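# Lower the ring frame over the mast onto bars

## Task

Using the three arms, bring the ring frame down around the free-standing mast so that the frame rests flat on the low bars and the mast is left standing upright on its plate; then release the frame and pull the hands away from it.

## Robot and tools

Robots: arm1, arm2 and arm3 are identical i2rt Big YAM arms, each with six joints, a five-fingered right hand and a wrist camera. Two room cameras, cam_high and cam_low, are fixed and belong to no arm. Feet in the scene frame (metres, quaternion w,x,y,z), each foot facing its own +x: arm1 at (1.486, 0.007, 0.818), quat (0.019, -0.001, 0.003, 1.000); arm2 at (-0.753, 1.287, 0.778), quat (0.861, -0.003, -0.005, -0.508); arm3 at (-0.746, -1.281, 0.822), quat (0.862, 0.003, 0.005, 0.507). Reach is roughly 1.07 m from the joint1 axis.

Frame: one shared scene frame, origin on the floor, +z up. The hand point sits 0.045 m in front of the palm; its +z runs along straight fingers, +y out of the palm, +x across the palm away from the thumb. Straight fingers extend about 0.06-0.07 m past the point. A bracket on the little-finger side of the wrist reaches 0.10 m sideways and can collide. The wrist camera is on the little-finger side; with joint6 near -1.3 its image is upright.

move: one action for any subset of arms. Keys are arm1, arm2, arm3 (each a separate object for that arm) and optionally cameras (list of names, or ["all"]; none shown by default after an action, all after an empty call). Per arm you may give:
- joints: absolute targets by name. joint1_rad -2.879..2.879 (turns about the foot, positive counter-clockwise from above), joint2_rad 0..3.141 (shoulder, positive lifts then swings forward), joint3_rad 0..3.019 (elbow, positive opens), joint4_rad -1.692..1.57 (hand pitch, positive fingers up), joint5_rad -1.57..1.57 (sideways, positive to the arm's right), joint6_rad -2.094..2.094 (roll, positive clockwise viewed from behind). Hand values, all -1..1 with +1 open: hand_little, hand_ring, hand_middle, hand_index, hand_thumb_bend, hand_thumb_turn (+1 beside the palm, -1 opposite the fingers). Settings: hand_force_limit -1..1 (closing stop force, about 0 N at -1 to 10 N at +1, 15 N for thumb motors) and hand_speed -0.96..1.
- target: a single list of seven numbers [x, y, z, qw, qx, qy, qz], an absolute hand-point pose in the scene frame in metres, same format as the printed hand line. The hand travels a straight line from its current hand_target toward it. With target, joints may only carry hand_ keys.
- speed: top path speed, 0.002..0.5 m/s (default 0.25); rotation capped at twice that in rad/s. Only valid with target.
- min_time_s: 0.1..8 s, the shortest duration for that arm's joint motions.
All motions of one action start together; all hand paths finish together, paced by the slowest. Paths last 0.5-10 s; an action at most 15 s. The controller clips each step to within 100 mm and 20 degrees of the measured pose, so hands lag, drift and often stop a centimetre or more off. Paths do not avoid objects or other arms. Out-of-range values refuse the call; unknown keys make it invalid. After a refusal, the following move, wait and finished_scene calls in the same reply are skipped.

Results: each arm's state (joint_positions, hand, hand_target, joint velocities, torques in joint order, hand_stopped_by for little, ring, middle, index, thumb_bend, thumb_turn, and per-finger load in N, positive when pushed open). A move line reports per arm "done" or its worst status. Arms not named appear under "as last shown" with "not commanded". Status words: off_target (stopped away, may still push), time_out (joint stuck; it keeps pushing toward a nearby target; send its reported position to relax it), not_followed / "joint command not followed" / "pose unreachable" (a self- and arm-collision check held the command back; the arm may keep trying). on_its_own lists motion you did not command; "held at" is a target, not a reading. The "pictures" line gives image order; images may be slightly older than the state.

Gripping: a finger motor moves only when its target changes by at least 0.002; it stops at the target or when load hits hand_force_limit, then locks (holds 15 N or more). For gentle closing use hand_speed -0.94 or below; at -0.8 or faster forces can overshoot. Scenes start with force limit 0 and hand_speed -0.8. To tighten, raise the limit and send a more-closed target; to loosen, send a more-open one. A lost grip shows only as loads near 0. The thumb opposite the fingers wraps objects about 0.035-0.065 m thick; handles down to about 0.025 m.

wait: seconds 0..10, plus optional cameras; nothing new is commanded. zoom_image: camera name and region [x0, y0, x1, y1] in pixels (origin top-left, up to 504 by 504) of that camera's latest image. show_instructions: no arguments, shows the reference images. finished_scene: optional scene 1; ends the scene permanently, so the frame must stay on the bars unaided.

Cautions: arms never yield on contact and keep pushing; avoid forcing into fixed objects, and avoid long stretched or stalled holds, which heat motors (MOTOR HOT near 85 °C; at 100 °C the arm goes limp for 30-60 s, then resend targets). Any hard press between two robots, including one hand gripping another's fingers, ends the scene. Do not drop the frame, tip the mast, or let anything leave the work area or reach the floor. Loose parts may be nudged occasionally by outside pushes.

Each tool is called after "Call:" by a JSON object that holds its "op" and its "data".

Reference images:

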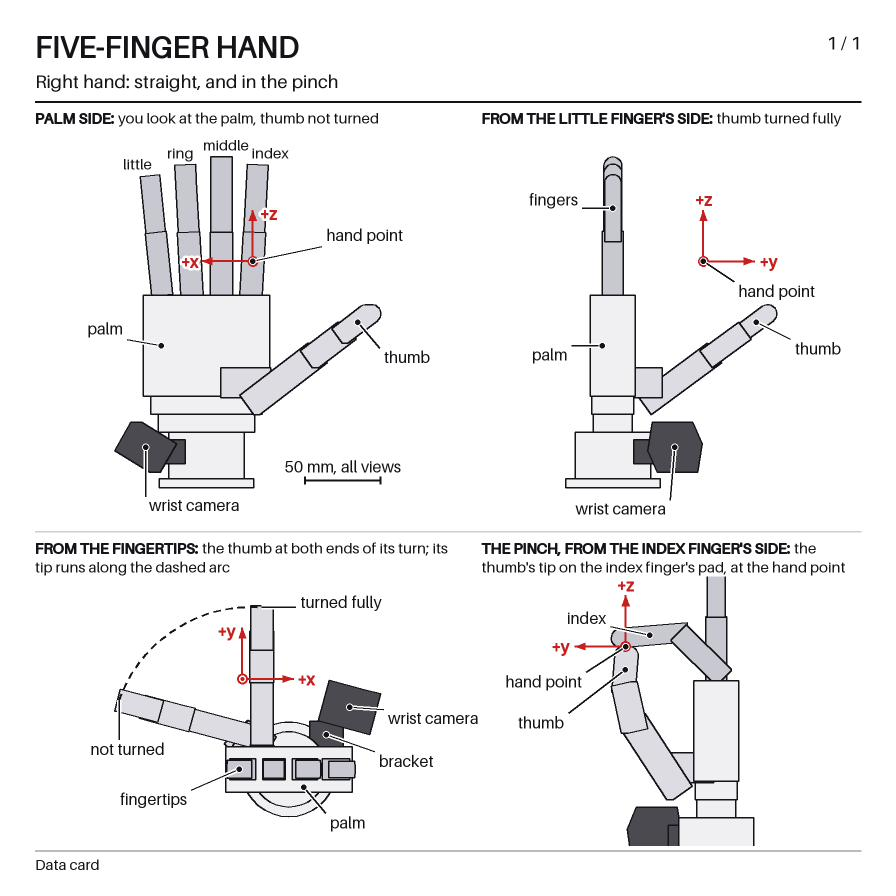

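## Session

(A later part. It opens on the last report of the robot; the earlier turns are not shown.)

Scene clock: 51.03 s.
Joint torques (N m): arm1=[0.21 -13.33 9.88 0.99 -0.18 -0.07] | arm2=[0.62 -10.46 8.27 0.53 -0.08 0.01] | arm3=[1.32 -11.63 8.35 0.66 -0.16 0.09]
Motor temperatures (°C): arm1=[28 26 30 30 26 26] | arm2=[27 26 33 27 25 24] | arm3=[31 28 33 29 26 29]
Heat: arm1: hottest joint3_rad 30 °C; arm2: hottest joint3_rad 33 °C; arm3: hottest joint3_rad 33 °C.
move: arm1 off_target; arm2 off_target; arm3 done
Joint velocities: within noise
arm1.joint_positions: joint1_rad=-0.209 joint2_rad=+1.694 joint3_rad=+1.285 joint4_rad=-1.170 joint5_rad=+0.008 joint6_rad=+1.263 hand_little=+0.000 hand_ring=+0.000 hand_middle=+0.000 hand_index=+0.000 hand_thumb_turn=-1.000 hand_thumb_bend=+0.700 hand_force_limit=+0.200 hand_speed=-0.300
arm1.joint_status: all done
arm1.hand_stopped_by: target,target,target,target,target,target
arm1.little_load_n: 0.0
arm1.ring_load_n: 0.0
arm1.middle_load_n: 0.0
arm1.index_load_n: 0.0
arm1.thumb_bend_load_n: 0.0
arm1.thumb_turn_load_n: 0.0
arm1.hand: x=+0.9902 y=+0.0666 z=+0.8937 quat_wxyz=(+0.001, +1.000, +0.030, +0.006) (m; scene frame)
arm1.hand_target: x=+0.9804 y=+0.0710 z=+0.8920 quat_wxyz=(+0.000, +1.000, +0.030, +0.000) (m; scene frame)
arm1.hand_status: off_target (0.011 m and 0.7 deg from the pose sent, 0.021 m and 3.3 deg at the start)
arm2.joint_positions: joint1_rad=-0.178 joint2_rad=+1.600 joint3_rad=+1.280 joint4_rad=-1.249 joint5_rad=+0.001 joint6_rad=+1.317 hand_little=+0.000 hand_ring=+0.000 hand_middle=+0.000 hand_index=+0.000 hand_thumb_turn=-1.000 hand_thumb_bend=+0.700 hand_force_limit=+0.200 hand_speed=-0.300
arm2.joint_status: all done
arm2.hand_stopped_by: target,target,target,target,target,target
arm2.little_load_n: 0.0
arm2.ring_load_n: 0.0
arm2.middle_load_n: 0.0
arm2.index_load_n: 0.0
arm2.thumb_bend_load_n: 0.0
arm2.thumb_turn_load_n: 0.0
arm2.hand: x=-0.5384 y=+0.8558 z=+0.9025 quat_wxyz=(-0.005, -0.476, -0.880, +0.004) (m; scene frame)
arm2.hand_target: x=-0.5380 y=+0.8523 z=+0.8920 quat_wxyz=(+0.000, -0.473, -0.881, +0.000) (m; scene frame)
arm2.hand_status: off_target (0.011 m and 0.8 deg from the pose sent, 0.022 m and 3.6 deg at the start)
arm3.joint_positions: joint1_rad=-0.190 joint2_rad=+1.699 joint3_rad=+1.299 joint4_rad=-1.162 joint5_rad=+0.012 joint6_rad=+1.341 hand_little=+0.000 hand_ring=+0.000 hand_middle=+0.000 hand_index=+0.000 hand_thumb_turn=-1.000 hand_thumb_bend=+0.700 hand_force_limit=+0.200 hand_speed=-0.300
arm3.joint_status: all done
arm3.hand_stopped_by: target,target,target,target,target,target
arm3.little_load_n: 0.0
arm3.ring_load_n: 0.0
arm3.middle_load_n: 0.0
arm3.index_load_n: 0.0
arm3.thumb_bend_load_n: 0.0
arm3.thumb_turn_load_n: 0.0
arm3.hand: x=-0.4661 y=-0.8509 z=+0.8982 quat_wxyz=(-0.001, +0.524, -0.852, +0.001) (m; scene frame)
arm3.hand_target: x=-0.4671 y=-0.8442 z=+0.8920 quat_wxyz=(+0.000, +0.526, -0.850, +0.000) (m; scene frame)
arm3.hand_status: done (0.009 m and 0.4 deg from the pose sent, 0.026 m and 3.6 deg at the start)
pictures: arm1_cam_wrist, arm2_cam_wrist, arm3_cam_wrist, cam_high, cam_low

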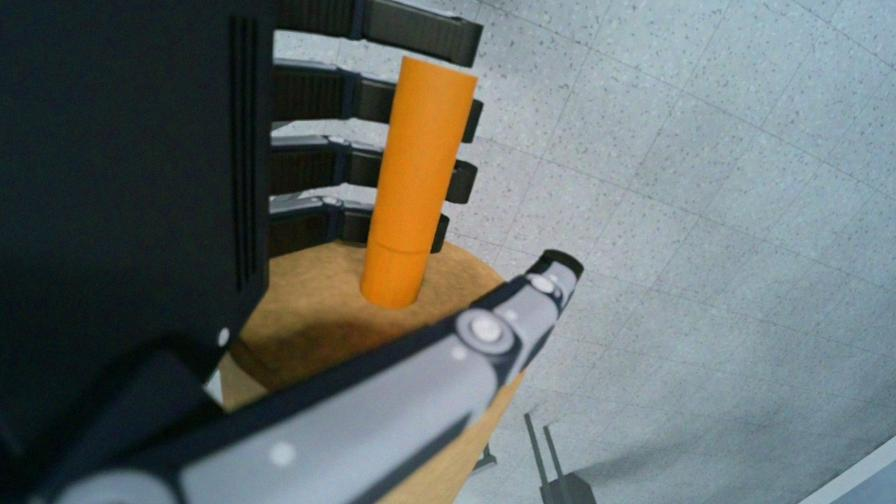

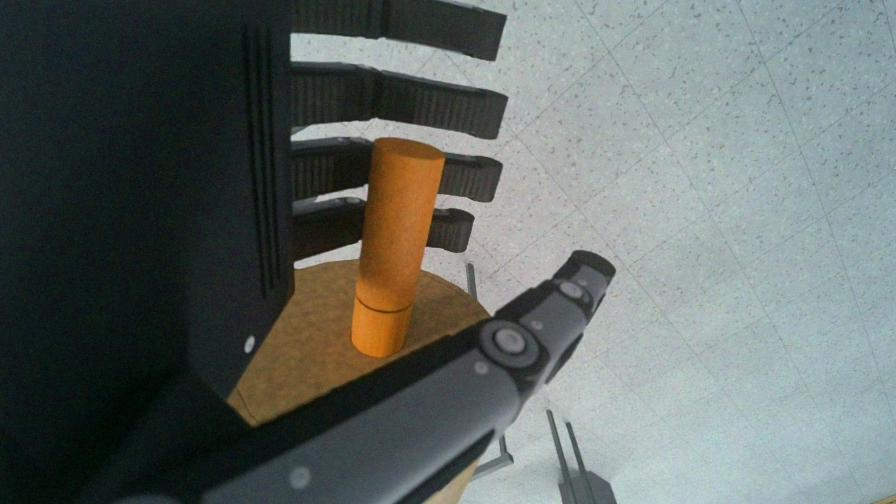

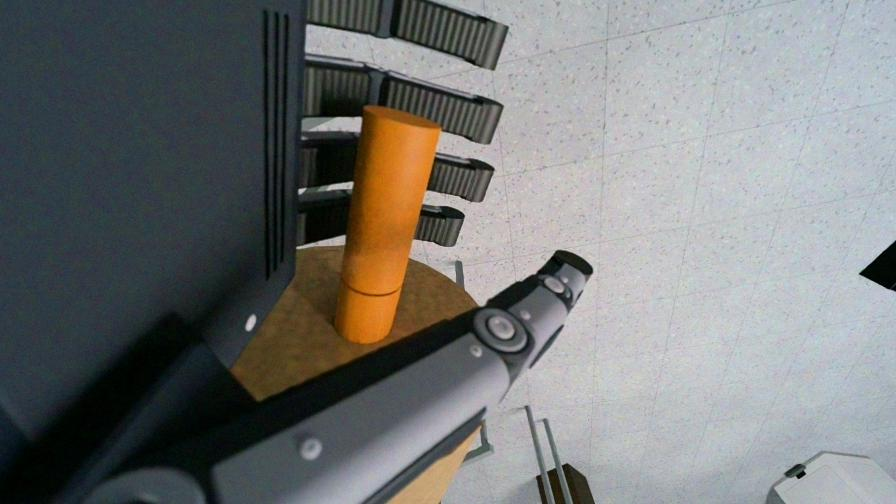

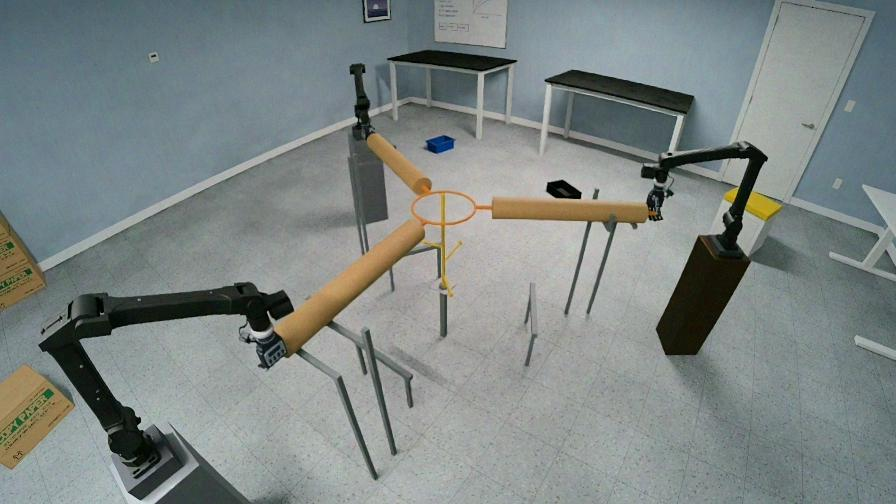

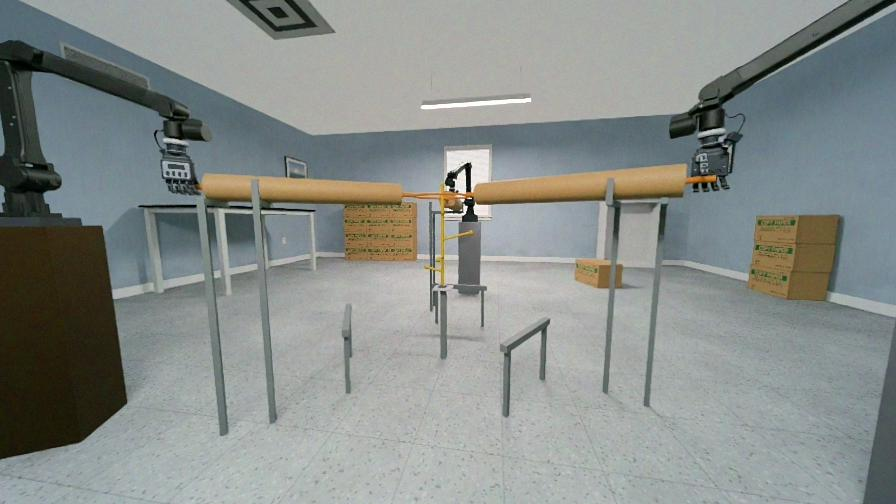

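Call:
{"op": "move", "data": {"arm1": {"target": [0.968, 0.073, 0.888, 0, 0.9995, 0.0305, 0], "speed": 0.08}, "arm2": {"target": [-0.5325, 0.842, 0.882, 0, 0.4733, 0.8809, 0], "speed": 0.08}, "arm3": {"target": [-0.472, -0.838, 0.885, 0, -0.5262, 0.8503, 0], "speed": 0.08}, "cameras": ["arm1_cam_wrist", "arm2_cam_wrist", "arm3_cam_wrist"]}}

Scene clock: 52.40 s.
Joint torques (N m): arm1=[0.21 -13.86 12.15 0.92 -0.18 -0.05] | arm2=[0.91 -10.81 9.54 0.43 -0.08 0.04] | arm3=[1.38 -11.63 7.95 0.69 -0.15 0.12]
Motor temperatures (°C): arm1=[28 26 30 30 26 26] | arm2=[27 26 33 27 25 24] | arm3=[31 28 33 29 26 29]
Heat: arm1: hottest joint3_rad 30 °C; arm2: hottest joint3_rad 33 °C; arm3: hottest joint3_rad 33 °C.
move: arm1 off_target; arm2 off_target; arm3 off_target
Joint velocities: within noise
arm1.joint_positions: joint1_rad=-0.209 joint2_rad=+1.727 joint3_rad=+1.285 joint4_rad=-1.169 joint5_rad=+0.008 joint6_rad=+1.263 hand_little=+0.000 hand_ring=+0.000 hand_middle=+0.000 hand_index=+0.000 hand_thumb_turn=-1.000 hand_thumb_bend=+0.700 hand_force_limit=+0.200 hand_speed=-0.300
arm1.joint_status: not commanded
arm1.hand_stopped_by: target,target,target,target,target,target
arm1.little_load_n: 0.0
arm1.ring_load_n: 0.0
arm1.middle_load_n: 0.0
arm1.index_load_n: 0.0
arm1.thumb_bend_load_n: 0.0
arm1.thumb_turn_load_n: 0.0
arm1.hand: x=+0.9920 y=+0.0660 z=+0.8779 quat_wxyz=(+0.005, +0.999, +0.030, +0.021) (m; scene frame)
arm1.hand_target: x=+0.9691 y=+0.0729 z=+0.8884 quat_wxyz=(+0.000, +1.000, +0.030, +0.000) (m; scene frame)
arm1.hand_status: off_target (0.027 m and 2.5 deg from the pose sent, 0.024 m and 0.6 deg at the start)
arm2.joint_positions: joint1_rad=-0.178 joint2_rad=+1.635 joint3_rad=+1.280 joint4_rad=-1.231 joint5_rad=+0.001 joint6_rad=+1.317 hand_little=+0.000 hand_ring=+0.000 hand_middle=+0.000 hand_index=+0.000 hand_thumb_turn=-1.000 hand_thumb_bend=+0.700 hand_force_limit=+0.200 hand_speed=-0.300
arm2.joint_status: not commanded
arm2.hand_stopped_by: target,target,target,target,target,target
arm2.little_load_n: 0.0
arm2.ring_load_n: 0.0
arm2.middle_load_n: 0.0
arm2.index_load_n: 0.0
arm2.thumb_bend_load_n: 0.0
arm2.thumb_turn_load_n: 0.0
arm2.hand: x=-0.5370 y=+0.8515 z=+0.8866 quat_wxyz=(+0.001, -0.476, -0.880, -0.002) (m; scene frame)
arm2.hand_target: x=-0.5325 y=+0.8424 z=+0.8819 quat_wxyz=(+0.000, -0.473, -0.881, +0.000) (m; scene frame)
arm2.hand_status: off_target (0.011 m and 0.4 deg from the pose sent, 0.025 m and 0.8 deg at the start)
arm3.joint_positions: joint1_rad=-0.176 joint2_rad=+1.708 joint3_rad=+1.299 joint4_rad=-1.146 joint5_rad=+0.012 joint6_rad=+1.350 hand_little=+0.000 hand_ring=+0.000 hand_middle=+0.000 hand_index=+0.000 hand_thumb_turn=-1.000 hand_thumb_bend=+0.700 hand_force_limit=+0.200 hand_speed=-0.300
arm3.joint_status: not commanded
arm3.hand_stopped_by: target,target,target,target,target,target
arm3.little_load_n: 0.0
arm3.ring_load_n: 0.0
arm3.middle_load_n: 0.0
arm3.index_load_n: 0.0
arm3.thumb_bend_load_n: 0.0
arm3.thumb_turn_load_n: 0.0
arm3.hand: x=-0.4696 y=-0.8437 z=+0.8939 quat_wxyz=(-0.004, +0.526, -0.851, +0.000) (m; scene frame)
arm3.hand_target: x=-0.4722 y=-0.8383 z=+0.8850 quat_wxyz=(+0.000, +0.526, -0.850, +0.000) (m; scene frame)
arm3.hand_status: off_target (0.011 m and 0.5 deg from the pose sent, 0.019 m and 0.4 deg at the start)
pictures: arm1_cam_wrist, arm2_cam_wrist, arm3_cam_wrist

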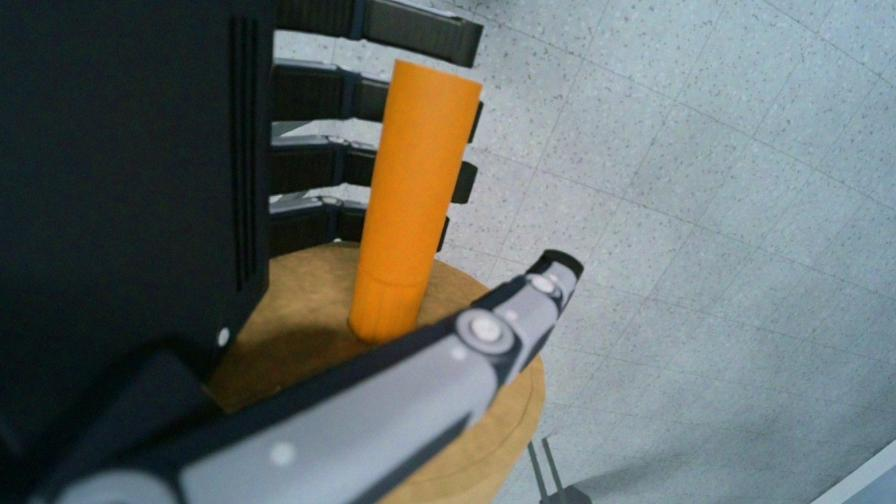

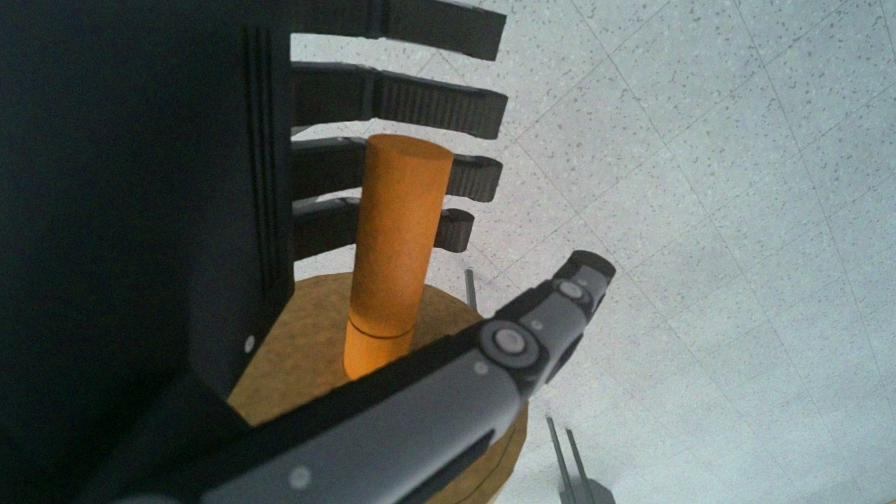

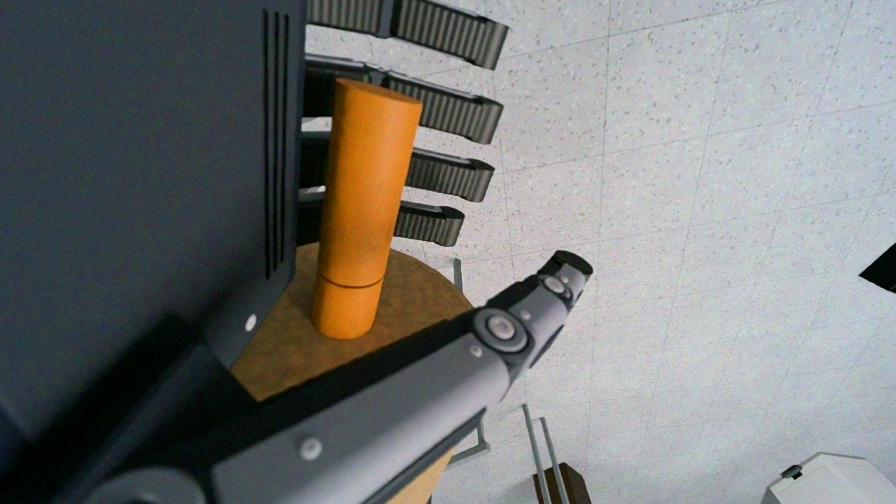

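Call:
{"op": "move", "data": {"cameras": ["all"]}}

Call:
{"op": "zoom_image", "data": {"camera": "cam_low", "region": [130, 80, 250, 210]}}

Call:
{"op": "zoom_image", "data": {"camera": "cam_low", "region": [380, 120, 540, 280]}}

Call:
{"op": "zoom_image", "data": {"camera": "cam_high", "region": [340, 100, 480, 300]}}

Call:
{"op": "zoom_image", "data": {"camera": "cam_high", "region": [480, 170, 680, 330]}}

Scene clock: 53.97 s.
Joint torques (N m): arm1=[0.32 -13.92 12.22 0.94 -0.17 -0.05] | arm2=[0.91 -10.87 9.54 0.42 -0.09 0.03] | arm3=[1.38 -11.69 7.95 0.69 -0.15 0.15]
Motor temperatures (°C): arm1=[28 26 30 30 26 26] | arm2=[27 26 33 27 25 24] | arm3=[31 28 33 29 26 29]
Heat: arm1: hottest joint3_rad 30 °C; arm2: hottest joint3_rad 33 °C; arm3: hottest joint3_rad 33 °C.
Joint velocities: within noise
arm1.joint_positions: joint1_rad=-0.209 joint2_rad=+1.727 joint3_rad=+1.285 joint4_rad=-1.169 joint5_rad=+0.008 joint6_rad=+1.263 hand_little=+0.000 hand_ring=+0.000 hand_middle=+0.000 hand_index=+0.000 hand_thumb_turn=-1.000 hand_thumb_bend=+0.700 hand_force_limit=+0.200 hand_speed=-0.300
arm1.joint_status: not commanded
arm1.hand_stopped_by: target,target,target,target,target,target
arm1.little_load_n: 0.0
arm1.ring_load_n: 0.0
arm1.middle_load_n: 0.0
arm1.index_load_n: 0.0
arm1.thumb_bend_load_n: 0.0
arm1.thumb_turn_load_n: 0.0
arm1.hand: x=+0.9920 y=+0.0660 z=+0.8779 quat_wxyz=(+0.005, +0.999, +0.030, +0.021) (m; scene frame)
arm1.hand_target: x=+0.9691 y=+0.0729 z=+0.8884 quat_wxyz=(+0.000, +1.000, +0.030, +0.000) (m; scene frame)
arm1.hand_status: off_target (0.027 m and 2.5 deg from the pose sent, 0.024 m and 0.6 deg at the start)
arm2.joint_positions: joint1_rad=-0.178 joint2_rad=+1.635 joint3_rad=+1.280 joint4_rad=-1.231 joint5_rad=+0.001 joint6_rad=+1.317 hand_little=+0.000 hand_ring=+0.000 hand_middle=+0.000 hand_index=+0.000 hand_thumb_turn=-1.000 hand_thumb_bend=+0.700 hand_force_limit=+0.200 hand_speed=-0.300
arm2.joint_status: not commanded
arm2.hand_stopped_by: target,target,target,target,target,target
arm2.little_load_n: 0.0
arm2.ring_load_n: 0.0
arm2.middle_load_n: 0.0
arm2.index_load_n: 0.0
arm2.thumb_bend_load_n: 0.0
arm2.thumb_turn_load_n: 0.0
arm2.hand: x=-0.5370 y=+0.8515 z=+0.8866 quat_wxyz=(+0.001, -0.476, -0.880, -0.002) (m; scene frame)
arm2.hand_target: x=-0.5325 y=+0.8424 z=+0.8819 quat_wxyz=(+0.000, -0.473, -0.881, +0.000) (m; scene frame)
arm2.hand_status: off_target (0.011 m and 0.4 deg from the pose sent, 0.025 m and 0.8 deg at the start)
arm3.joint_positions: joint1_rad=-0.176 joint2_rad=+1.708 joint3_rad=+1.299 joint4_rad=-1.146 joint5_rad=+0.012 joint6_rad=+1.351 hand_little=+0.000 hand_ring=+0.000 hand_middle=+0.000 hand_index=+0.000 hand_thumb_turn=-1.000 hand_thumb_bend=+0.700 hand_force_limit=+0.200 hand_speed=-0.300
arm3.joint_status: not commanded
arm3.hand_stopped_by: target,target,target,target,target,target
arm3.little_load_n: 0.0
arm3.ring_load_n: 0.0
arm3.middle_load_n: 0.0
arm3.index_load_n: 0.0
arm3.thumb_bend_load_n: 0.0
arm3.thumb_turn_load_n: 0.0
arm3.hand: x=-0.4696 y=-0.8437 z=+0.8939 quat_wxyz=(-0.004, +0.526, -0.851, +0.000) (m; scene frame)
arm3.hand_target: x=-0.4722 y=-0.8383 z=+0.8850 quat_wxyz=(+0.000, +0.526, -0.850, +0.000) (m; scene frame)
arm3.hand_status: off_target (0.011 m and 0.5 deg from the pose sent, 0.019 m and 0.4 deg at the start)
pictures: arm1_cam_wrist, arm2_cam_wrist, arm3_cam_wrist, cam_high, cam_low

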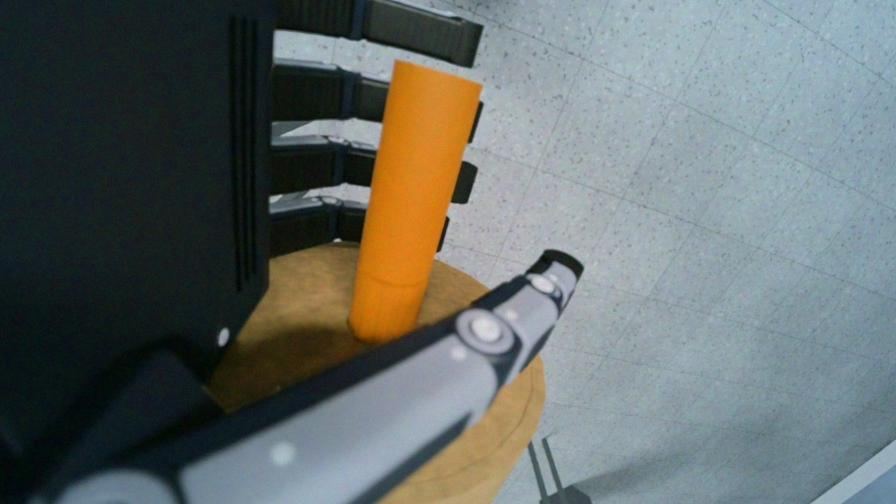

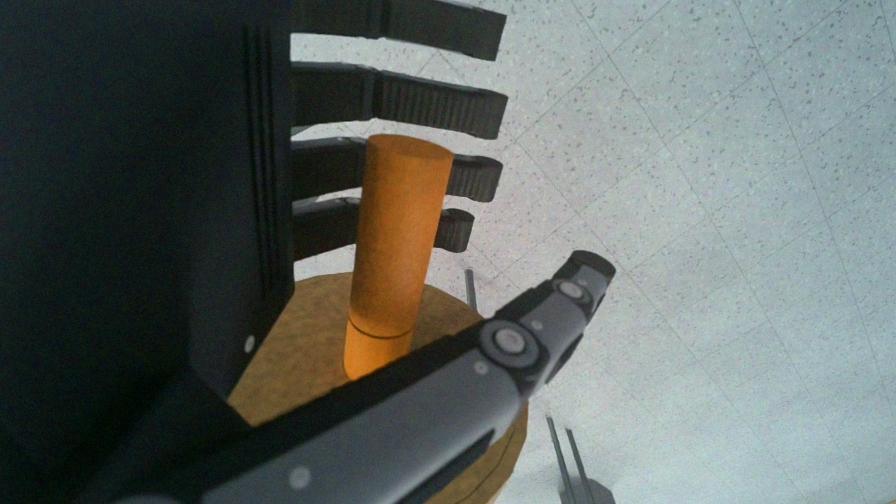

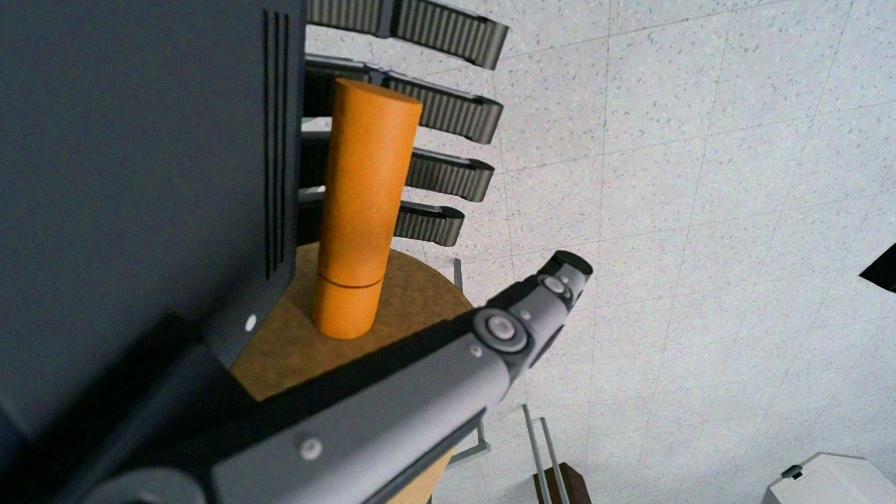

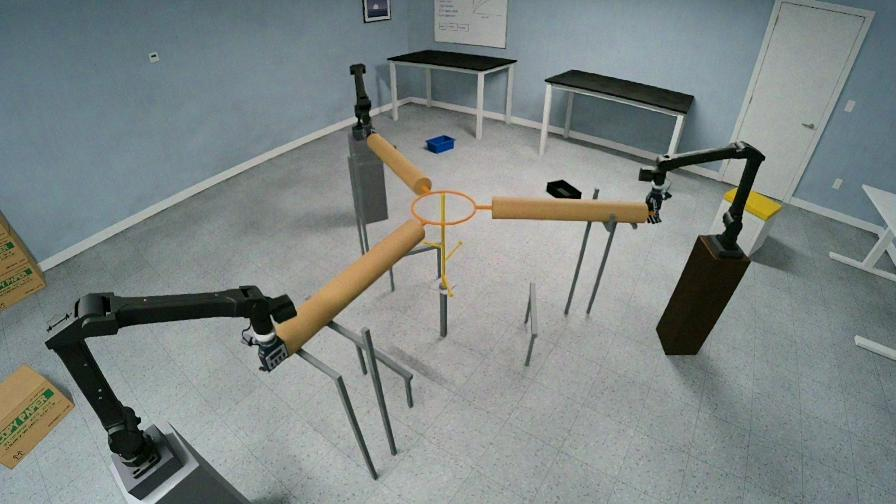

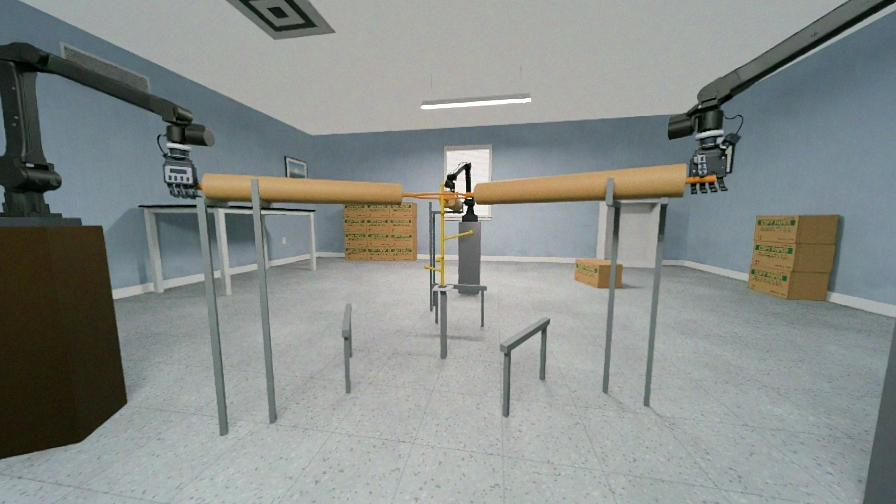

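Scaled by 3.877 from the camera's 896x504 image, which has a finer 1280x720 frame.

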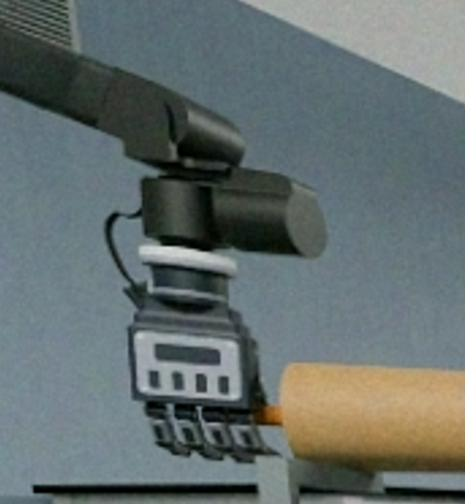

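Scaled by 3.150 from the camera's 896x504 image, which has a finer 1280x720 frame.

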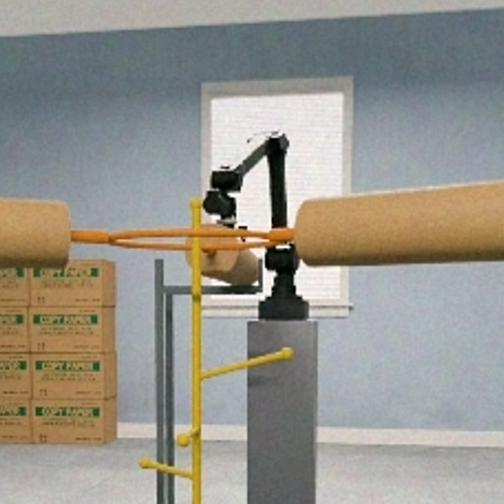

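Scaled by 2.520 from the camera's 896x504 image, which has a finer 1280x720 frame.

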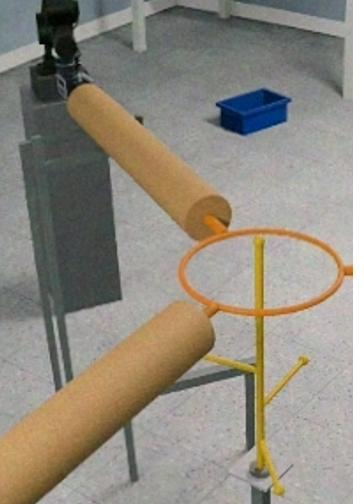

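Scaled by 2.520 from the camera's 896x504 image, which has a finer 1280x720 frame.

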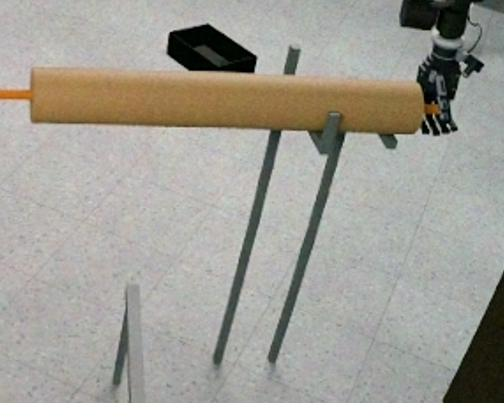

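Call:
{"op": "move", "data": {"arm2": {"target": [-0.523, 0.829, 0.884, 0, 0.4733, 0.8809, 0], "speed": 0.08}, "arm3": {"target": [-0.455, -0.836, 0.885, 0, -0.5262, 0.8503, 0], "speed": 0.08}, "cameras": ["arm2_cam_wrist", "arm3_cam_wrist"]}}

Scene clock: 55.70 s.
Joint torques (N m): arm1=[0.32 -13.98 12.23 0.9 -0.18 -0.05] | arm2=[0.97 -11.11 11.63 -0.14 -0.09 0.13] | arm3=[-0.26 -12.04 10.7 0.13 -0.15 -0.07]
Motor temperatures (°C): arm1=[28 26 30 30 26 26] | arm2=[27 26 33 27 25 24] | arm3=[31 28 34 29 26 29]
Heat: arm1: hottest joint3_rad 30 °C; arm2: hottest joint3_rad 33 °C; arm3: hottest joint3_rad 34 °C.
move: arm2 off_target; arm3 off_target
Joint velocities: within noise
arm1: as last shown
arm2.joint_positions: joint1_rad=-0.173 joint2_rad=+1.668 joint3_rad=+1.303 joint4_rad=-1.231 joint5_rad=+0.001 joint6_rad=+1.317 hand_little=+0.000 hand_ring=+0.000 hand_middle=+0.000 hand_index=+0.000 hand_thumb_turn=-1.000 hand_thumb_bend=+0.700 hand_force_limit=+0.200 hand_speed=-0.300
arm2.joint_status: not commanded
arm2.hand_stopped_by: target,target,target,target,target,target
arm2.little_load_n: 0.0
arm2.ring_load_n: 0.0
arm2.middle_load_n: 0.0
arm2.index_load_n: 0.0
arm2.thumb_bend_load_n: 0.0
arm2.thumb_turn_load_n: 0.0
arm2.hand: x=-0.5323 y=+0.8447 z=+0.8801 quat_wxyz=(+0.005, -0.474, -0.881, -0.005) (m; scene frame)
arm2.hand_target: x=-0.5231 y=+0.8297 z=+0.8840 quat_wxyz=(+0.000, -0.473, -0.881, +0.000) (m; scene frame)
arm2.hand_status: off_target (0.019 m and 0.8 deg from the pose sent, 0.027 m and 0.4 deg at the start)
arm3.joint_positions: joint1_rad=-0.179 joint2_rad=+1.738 joint3_rad=+1.299 joint4_rad=-1.146 joint5_rad=+0.012 joint6_rad=+1.345 hand_little=+0.000 hand_ring=+0.000 hand_middle=+0.000 hand_index=+0.000 hand_thumb_turn=-1.000 hand_thumb_bend=+0.700 hand_force_limit=+0.200 hand_speed=-0.300
arm3.joint_status: not commanded
arm3.hand_stopped_by: target,target,target,target,target,target
arm3.little_load_n: 0.0
arm3.ring_load_n: 0.0
arm3.middle_load_n: 0.0
arm3.index_load_n: 0.0
arm3.thumb_bend_load_n: 0.0
arm3.thumb_turn_load_n: 0.0
arm3.hand: x=-0.4697 y=-0.8463 z=+0.8793 quat_wxyz=(+0.010, +0.527, -0.850, +0.005) (m; scene frame)
arm3.hand_target: x=-0.4553 y=-0.8366 z=+0.8851 quat_wxyz=(+0.000, +0.526, -0.850, +0.000) (m; scene frame)
arm3.hand_status: off_target (0.019 m and 1.3 deg from the pose sent, 0.019 m and 0.5 deg at the start)
pictures: arm2_cam_wrist, arm3_cam_wrist

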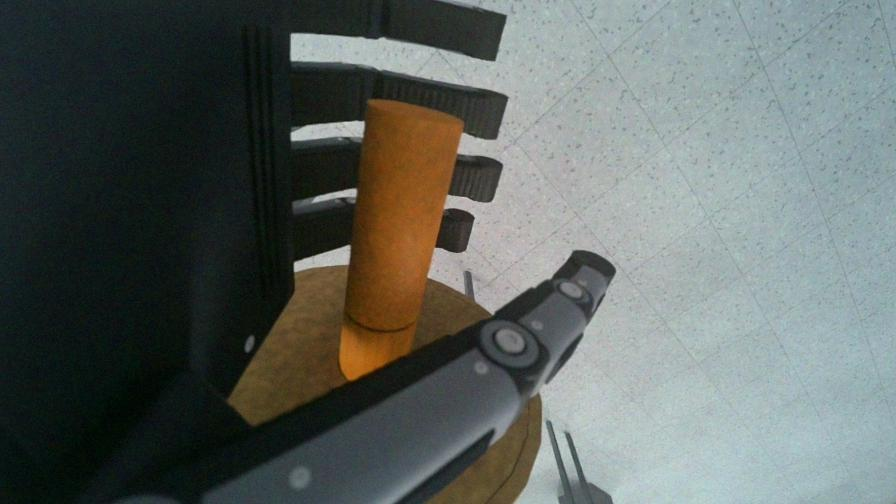

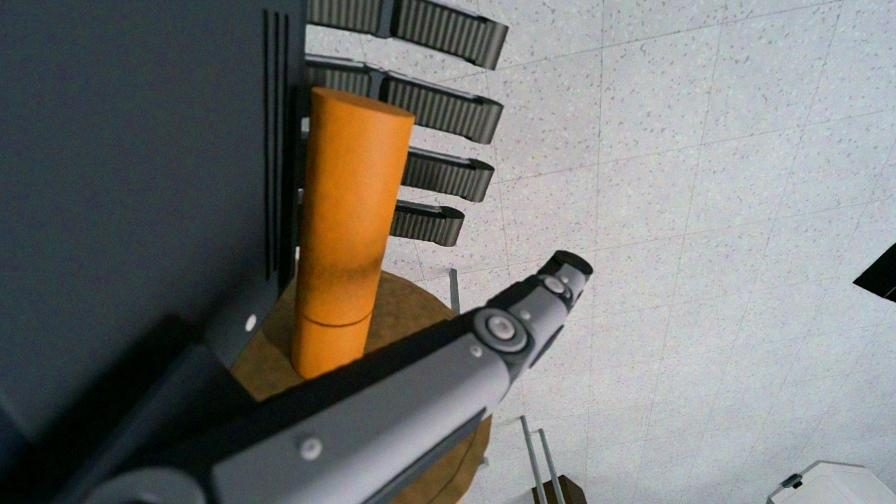

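Call:
{"op": "move", "data": {"arm1": {"joints": {"hand_little": -0.25, "hand_ring": -0.25, "hand_middle": -0.25, "hand_index": -0.25, "hand_thumb_bend": 0.35, "hand_speed": -0.6, "joint2_rad": 1.69, "joint3_rad": 1.36, "joint4_rad": -1.16}, "min_time_s": 1.5}, "arm2": {"joints": {"hand_little": -0.25, "hand_ring": -0.25, "hand_middle": -0.25, "hand_index": -0.25, "hand_thumb_bend": 0.35, "hand_speed": -0.6, "joint2_rad": 1.63, "joint3_rad": 1.38, "joint4_rad": -1.23}, "min_time_s": 1.5}, "arm3": {"joints": {"hand_little": -0.25, "hand_ring": -0.25, "hand_middle": -0.25, "hand_index": -0.25, "hand_thumb_bend": 0.35, "hand_speed": -0.6, "joint1_rad": -0.18, "joint2_rad": 1.70, "joint3_rad": 1.37, "joint4_rad": -1.145}, "min_time_s": 1.5}, "cameras": ["all"]}}

Scene clock: 58.37 s.
Joint torques (N m): arm1=[0.32 -17.85 13.24 0.99 -0.17 -0.05] | arm2=[1.38 -15.33 12.21 0.16 -0.14 0.12] | arm3=[0.5 -14.15 11.63 0.32 -0.15 -0.04]
Motor temperatures (°C): arm1=[28 26 31 30 26 26] | arm2=[27 27 34 27 25 24] | arm3=[31 29 34 29 26 28]
Heat: arm1: hottest joint3_rad 31 °C; arm2: hottest joint3_rad 34 °C; arm3: hottest joint3_rad 34 °C.
move: arm1 done; arm2 done; arm3 done
Joint velocities: within noise
arm1.joint_positions: joint1_rad=-0.209 joint2_rad=+1.718 joint3_rad=+1.295 joint4_rad=-1.169 joint5_rad=+0.008 joint6_rad=+1.263 hand_little=-0.250 hand_ring=-0.250 hand_middle=-0.250 hand_index=-0.250 hand_thumb_turn=-1.000 hand_thumb_bend=+0.350 hand_force_limit=+0.200 hand_speed=-0.600
arm1.joint_status: all done
arm1.hand_stopped_by: target,target,target,target,target,target
arm1.little_load_n: 0.0
arm1.ring_load_n: 1.5
arm1.middle_load_n: 0.0
arm1.index_load_n: 0.0
arm1.thumb_bend_load_n: 0.0
arm1.thumb_turn_load_n: 0.0
arm1.hand: x=+0.9875 y=+0.0672 z=+0.8853 quat_wxyz=(+0.003, +0.999, +0.030, +0.013) (m; scene frame)
arm1.hand_target: x=+0.9583 y=+0.0758 z=+0.9239 quat_wxyz=(-0.011, +0.999, +0.030, -0.037) (m; scene frame)
arm1.hand_status: not commanded
arm2.joint_positions: joint1_rad=-0.173 joint2_rad=+1.651 joint3_rad=+1.327 joint4_rad=-1.231 joint5_rad=+0.002 joint6_rad=+1.317 hand_little=-0.250 hand_ring=-0.250 hand_middle=-0.250 hand_index=-0.250 hand_thumb_turn=-1.000 hand_thumb_bend=+0.350 hand_force_limit=+0.200 hand_speed=-0.600
arm2.joint_status: all done
arm2.hand_stopped_by: target,target,target,target,target,target
arm2.little_load_n: 0.0
arm2.ring_load_n: 3.0
arm2.middle_load_n: 0.0
arm2.index_load_n: 0.0
arm2.thumb_bend_load_n: 0.0
arm2.thumb_turn_load_n: 0.0
arm2.hand: x=-0.5294 y=+0.8352 z=+0.8969 quat_wxyz=(-0.010, -0.474, -0.881, +0.010) (m; scene frame)
arm2.hand_target: x=-0.5191 y=+0.8178 z=+0.9288 quat_wxyz=(-0.038, -0.473, -0.880, +0.034) (m; scene frame)
arm2.hand_status: not commanded
arm3.joint_positions: joint1_rad=-0.179 joint2_rad=+1.711 joint3_rad=+1.319 joint4_rad=-1.146 joint5_rad=+0.012 joint6_rad=+1.345 hand_little=-0.250 hand_ring=-0.250 hand_middle=-0.250 hand_index=-0.250 hand_thumb_turn=-1.000 hand_thumb_bend=+0.350 hand_force_limit=+0.200 hand_speed=-0.600
arm3.joint_status: all done
arm3.hand_stopped_by: target,target,target,target,target,target
arm3.little_load_n: 0.0
arm3.ring_load_n: 0.0
arm3.middle_load_n: 0.0
arm3.index_load_n: 0.0
arm3.thumb_bend_load_n: 0.0
arm3.thumb_turn_load_n: 0.0
arm3.hand: x=-0.4633 y=-0.8387 z=+0.8995 quat_wxyz=(-0.012, +0.527, -0.850, -0.003) (m; scene frame)
arm3.hand_target: x=-0.4499 y=-0.8226 z=+0.9254 quat_wxyz=(-0.042, +0.529, -0.847, -0.014) (m; scene frame)
arm3.hand_status: not commanded
pictures: arm1_cam_wrist, arm2_cam_wrist, arm3_cam_wrist, cam_high, cam_low

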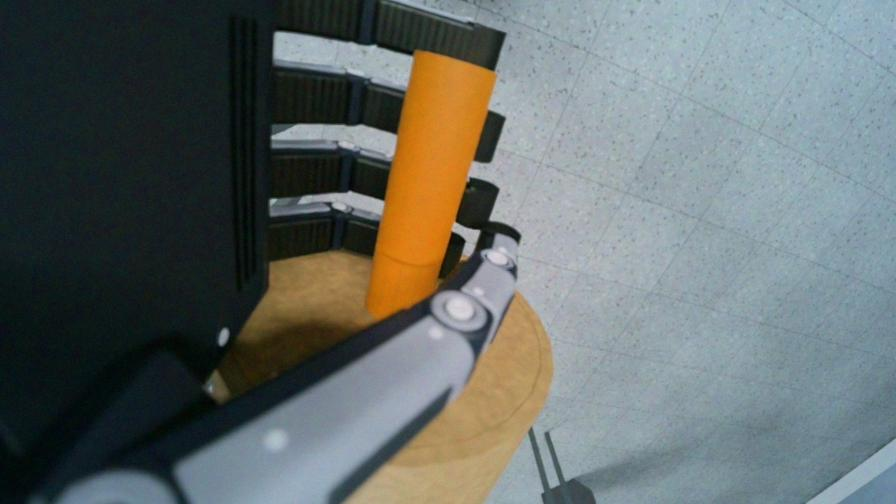

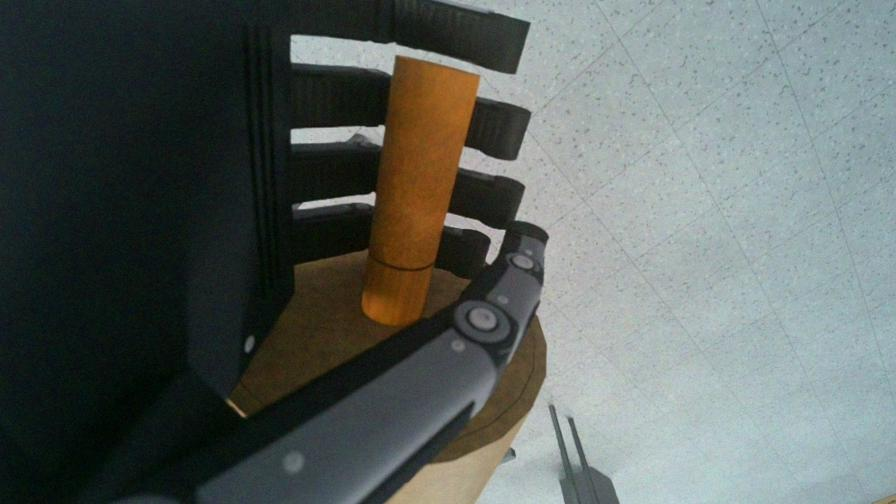

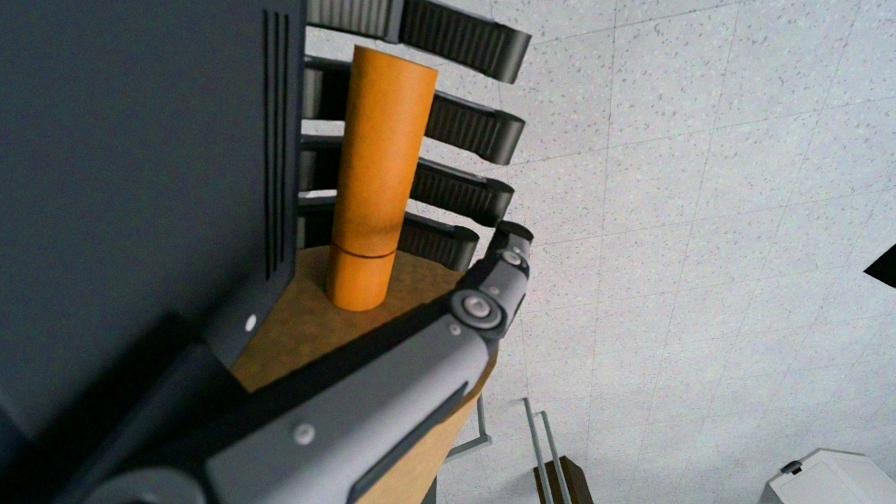

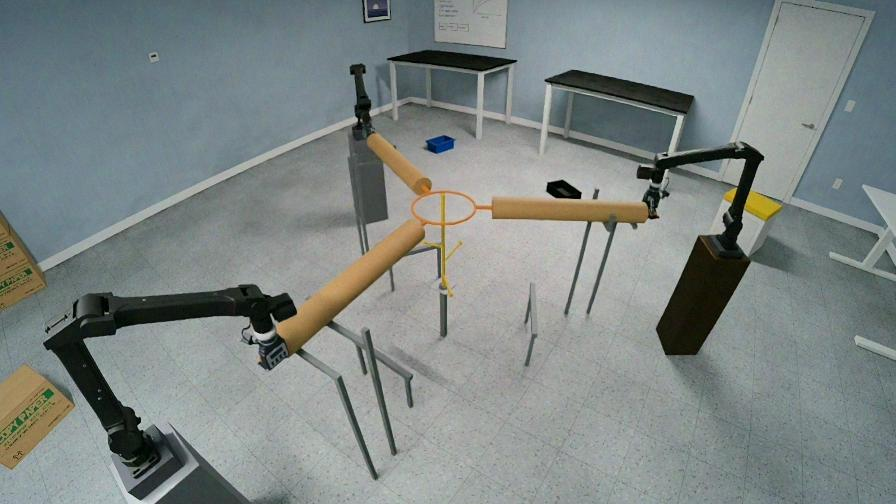

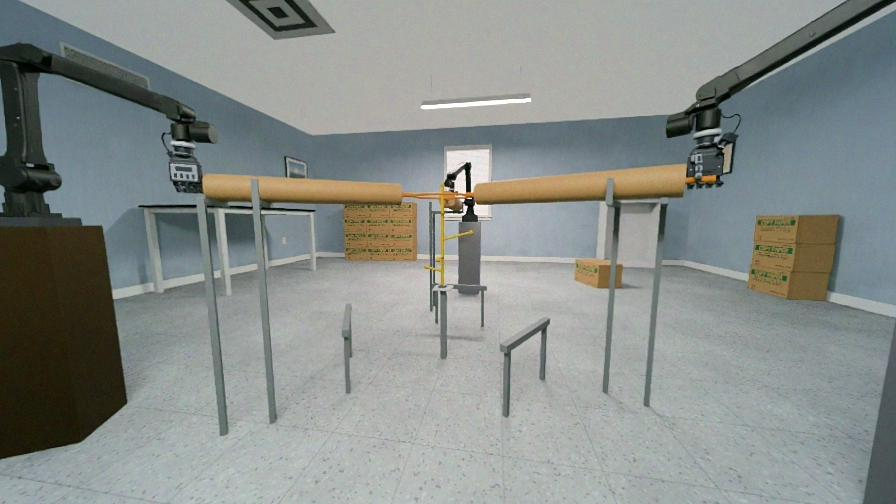

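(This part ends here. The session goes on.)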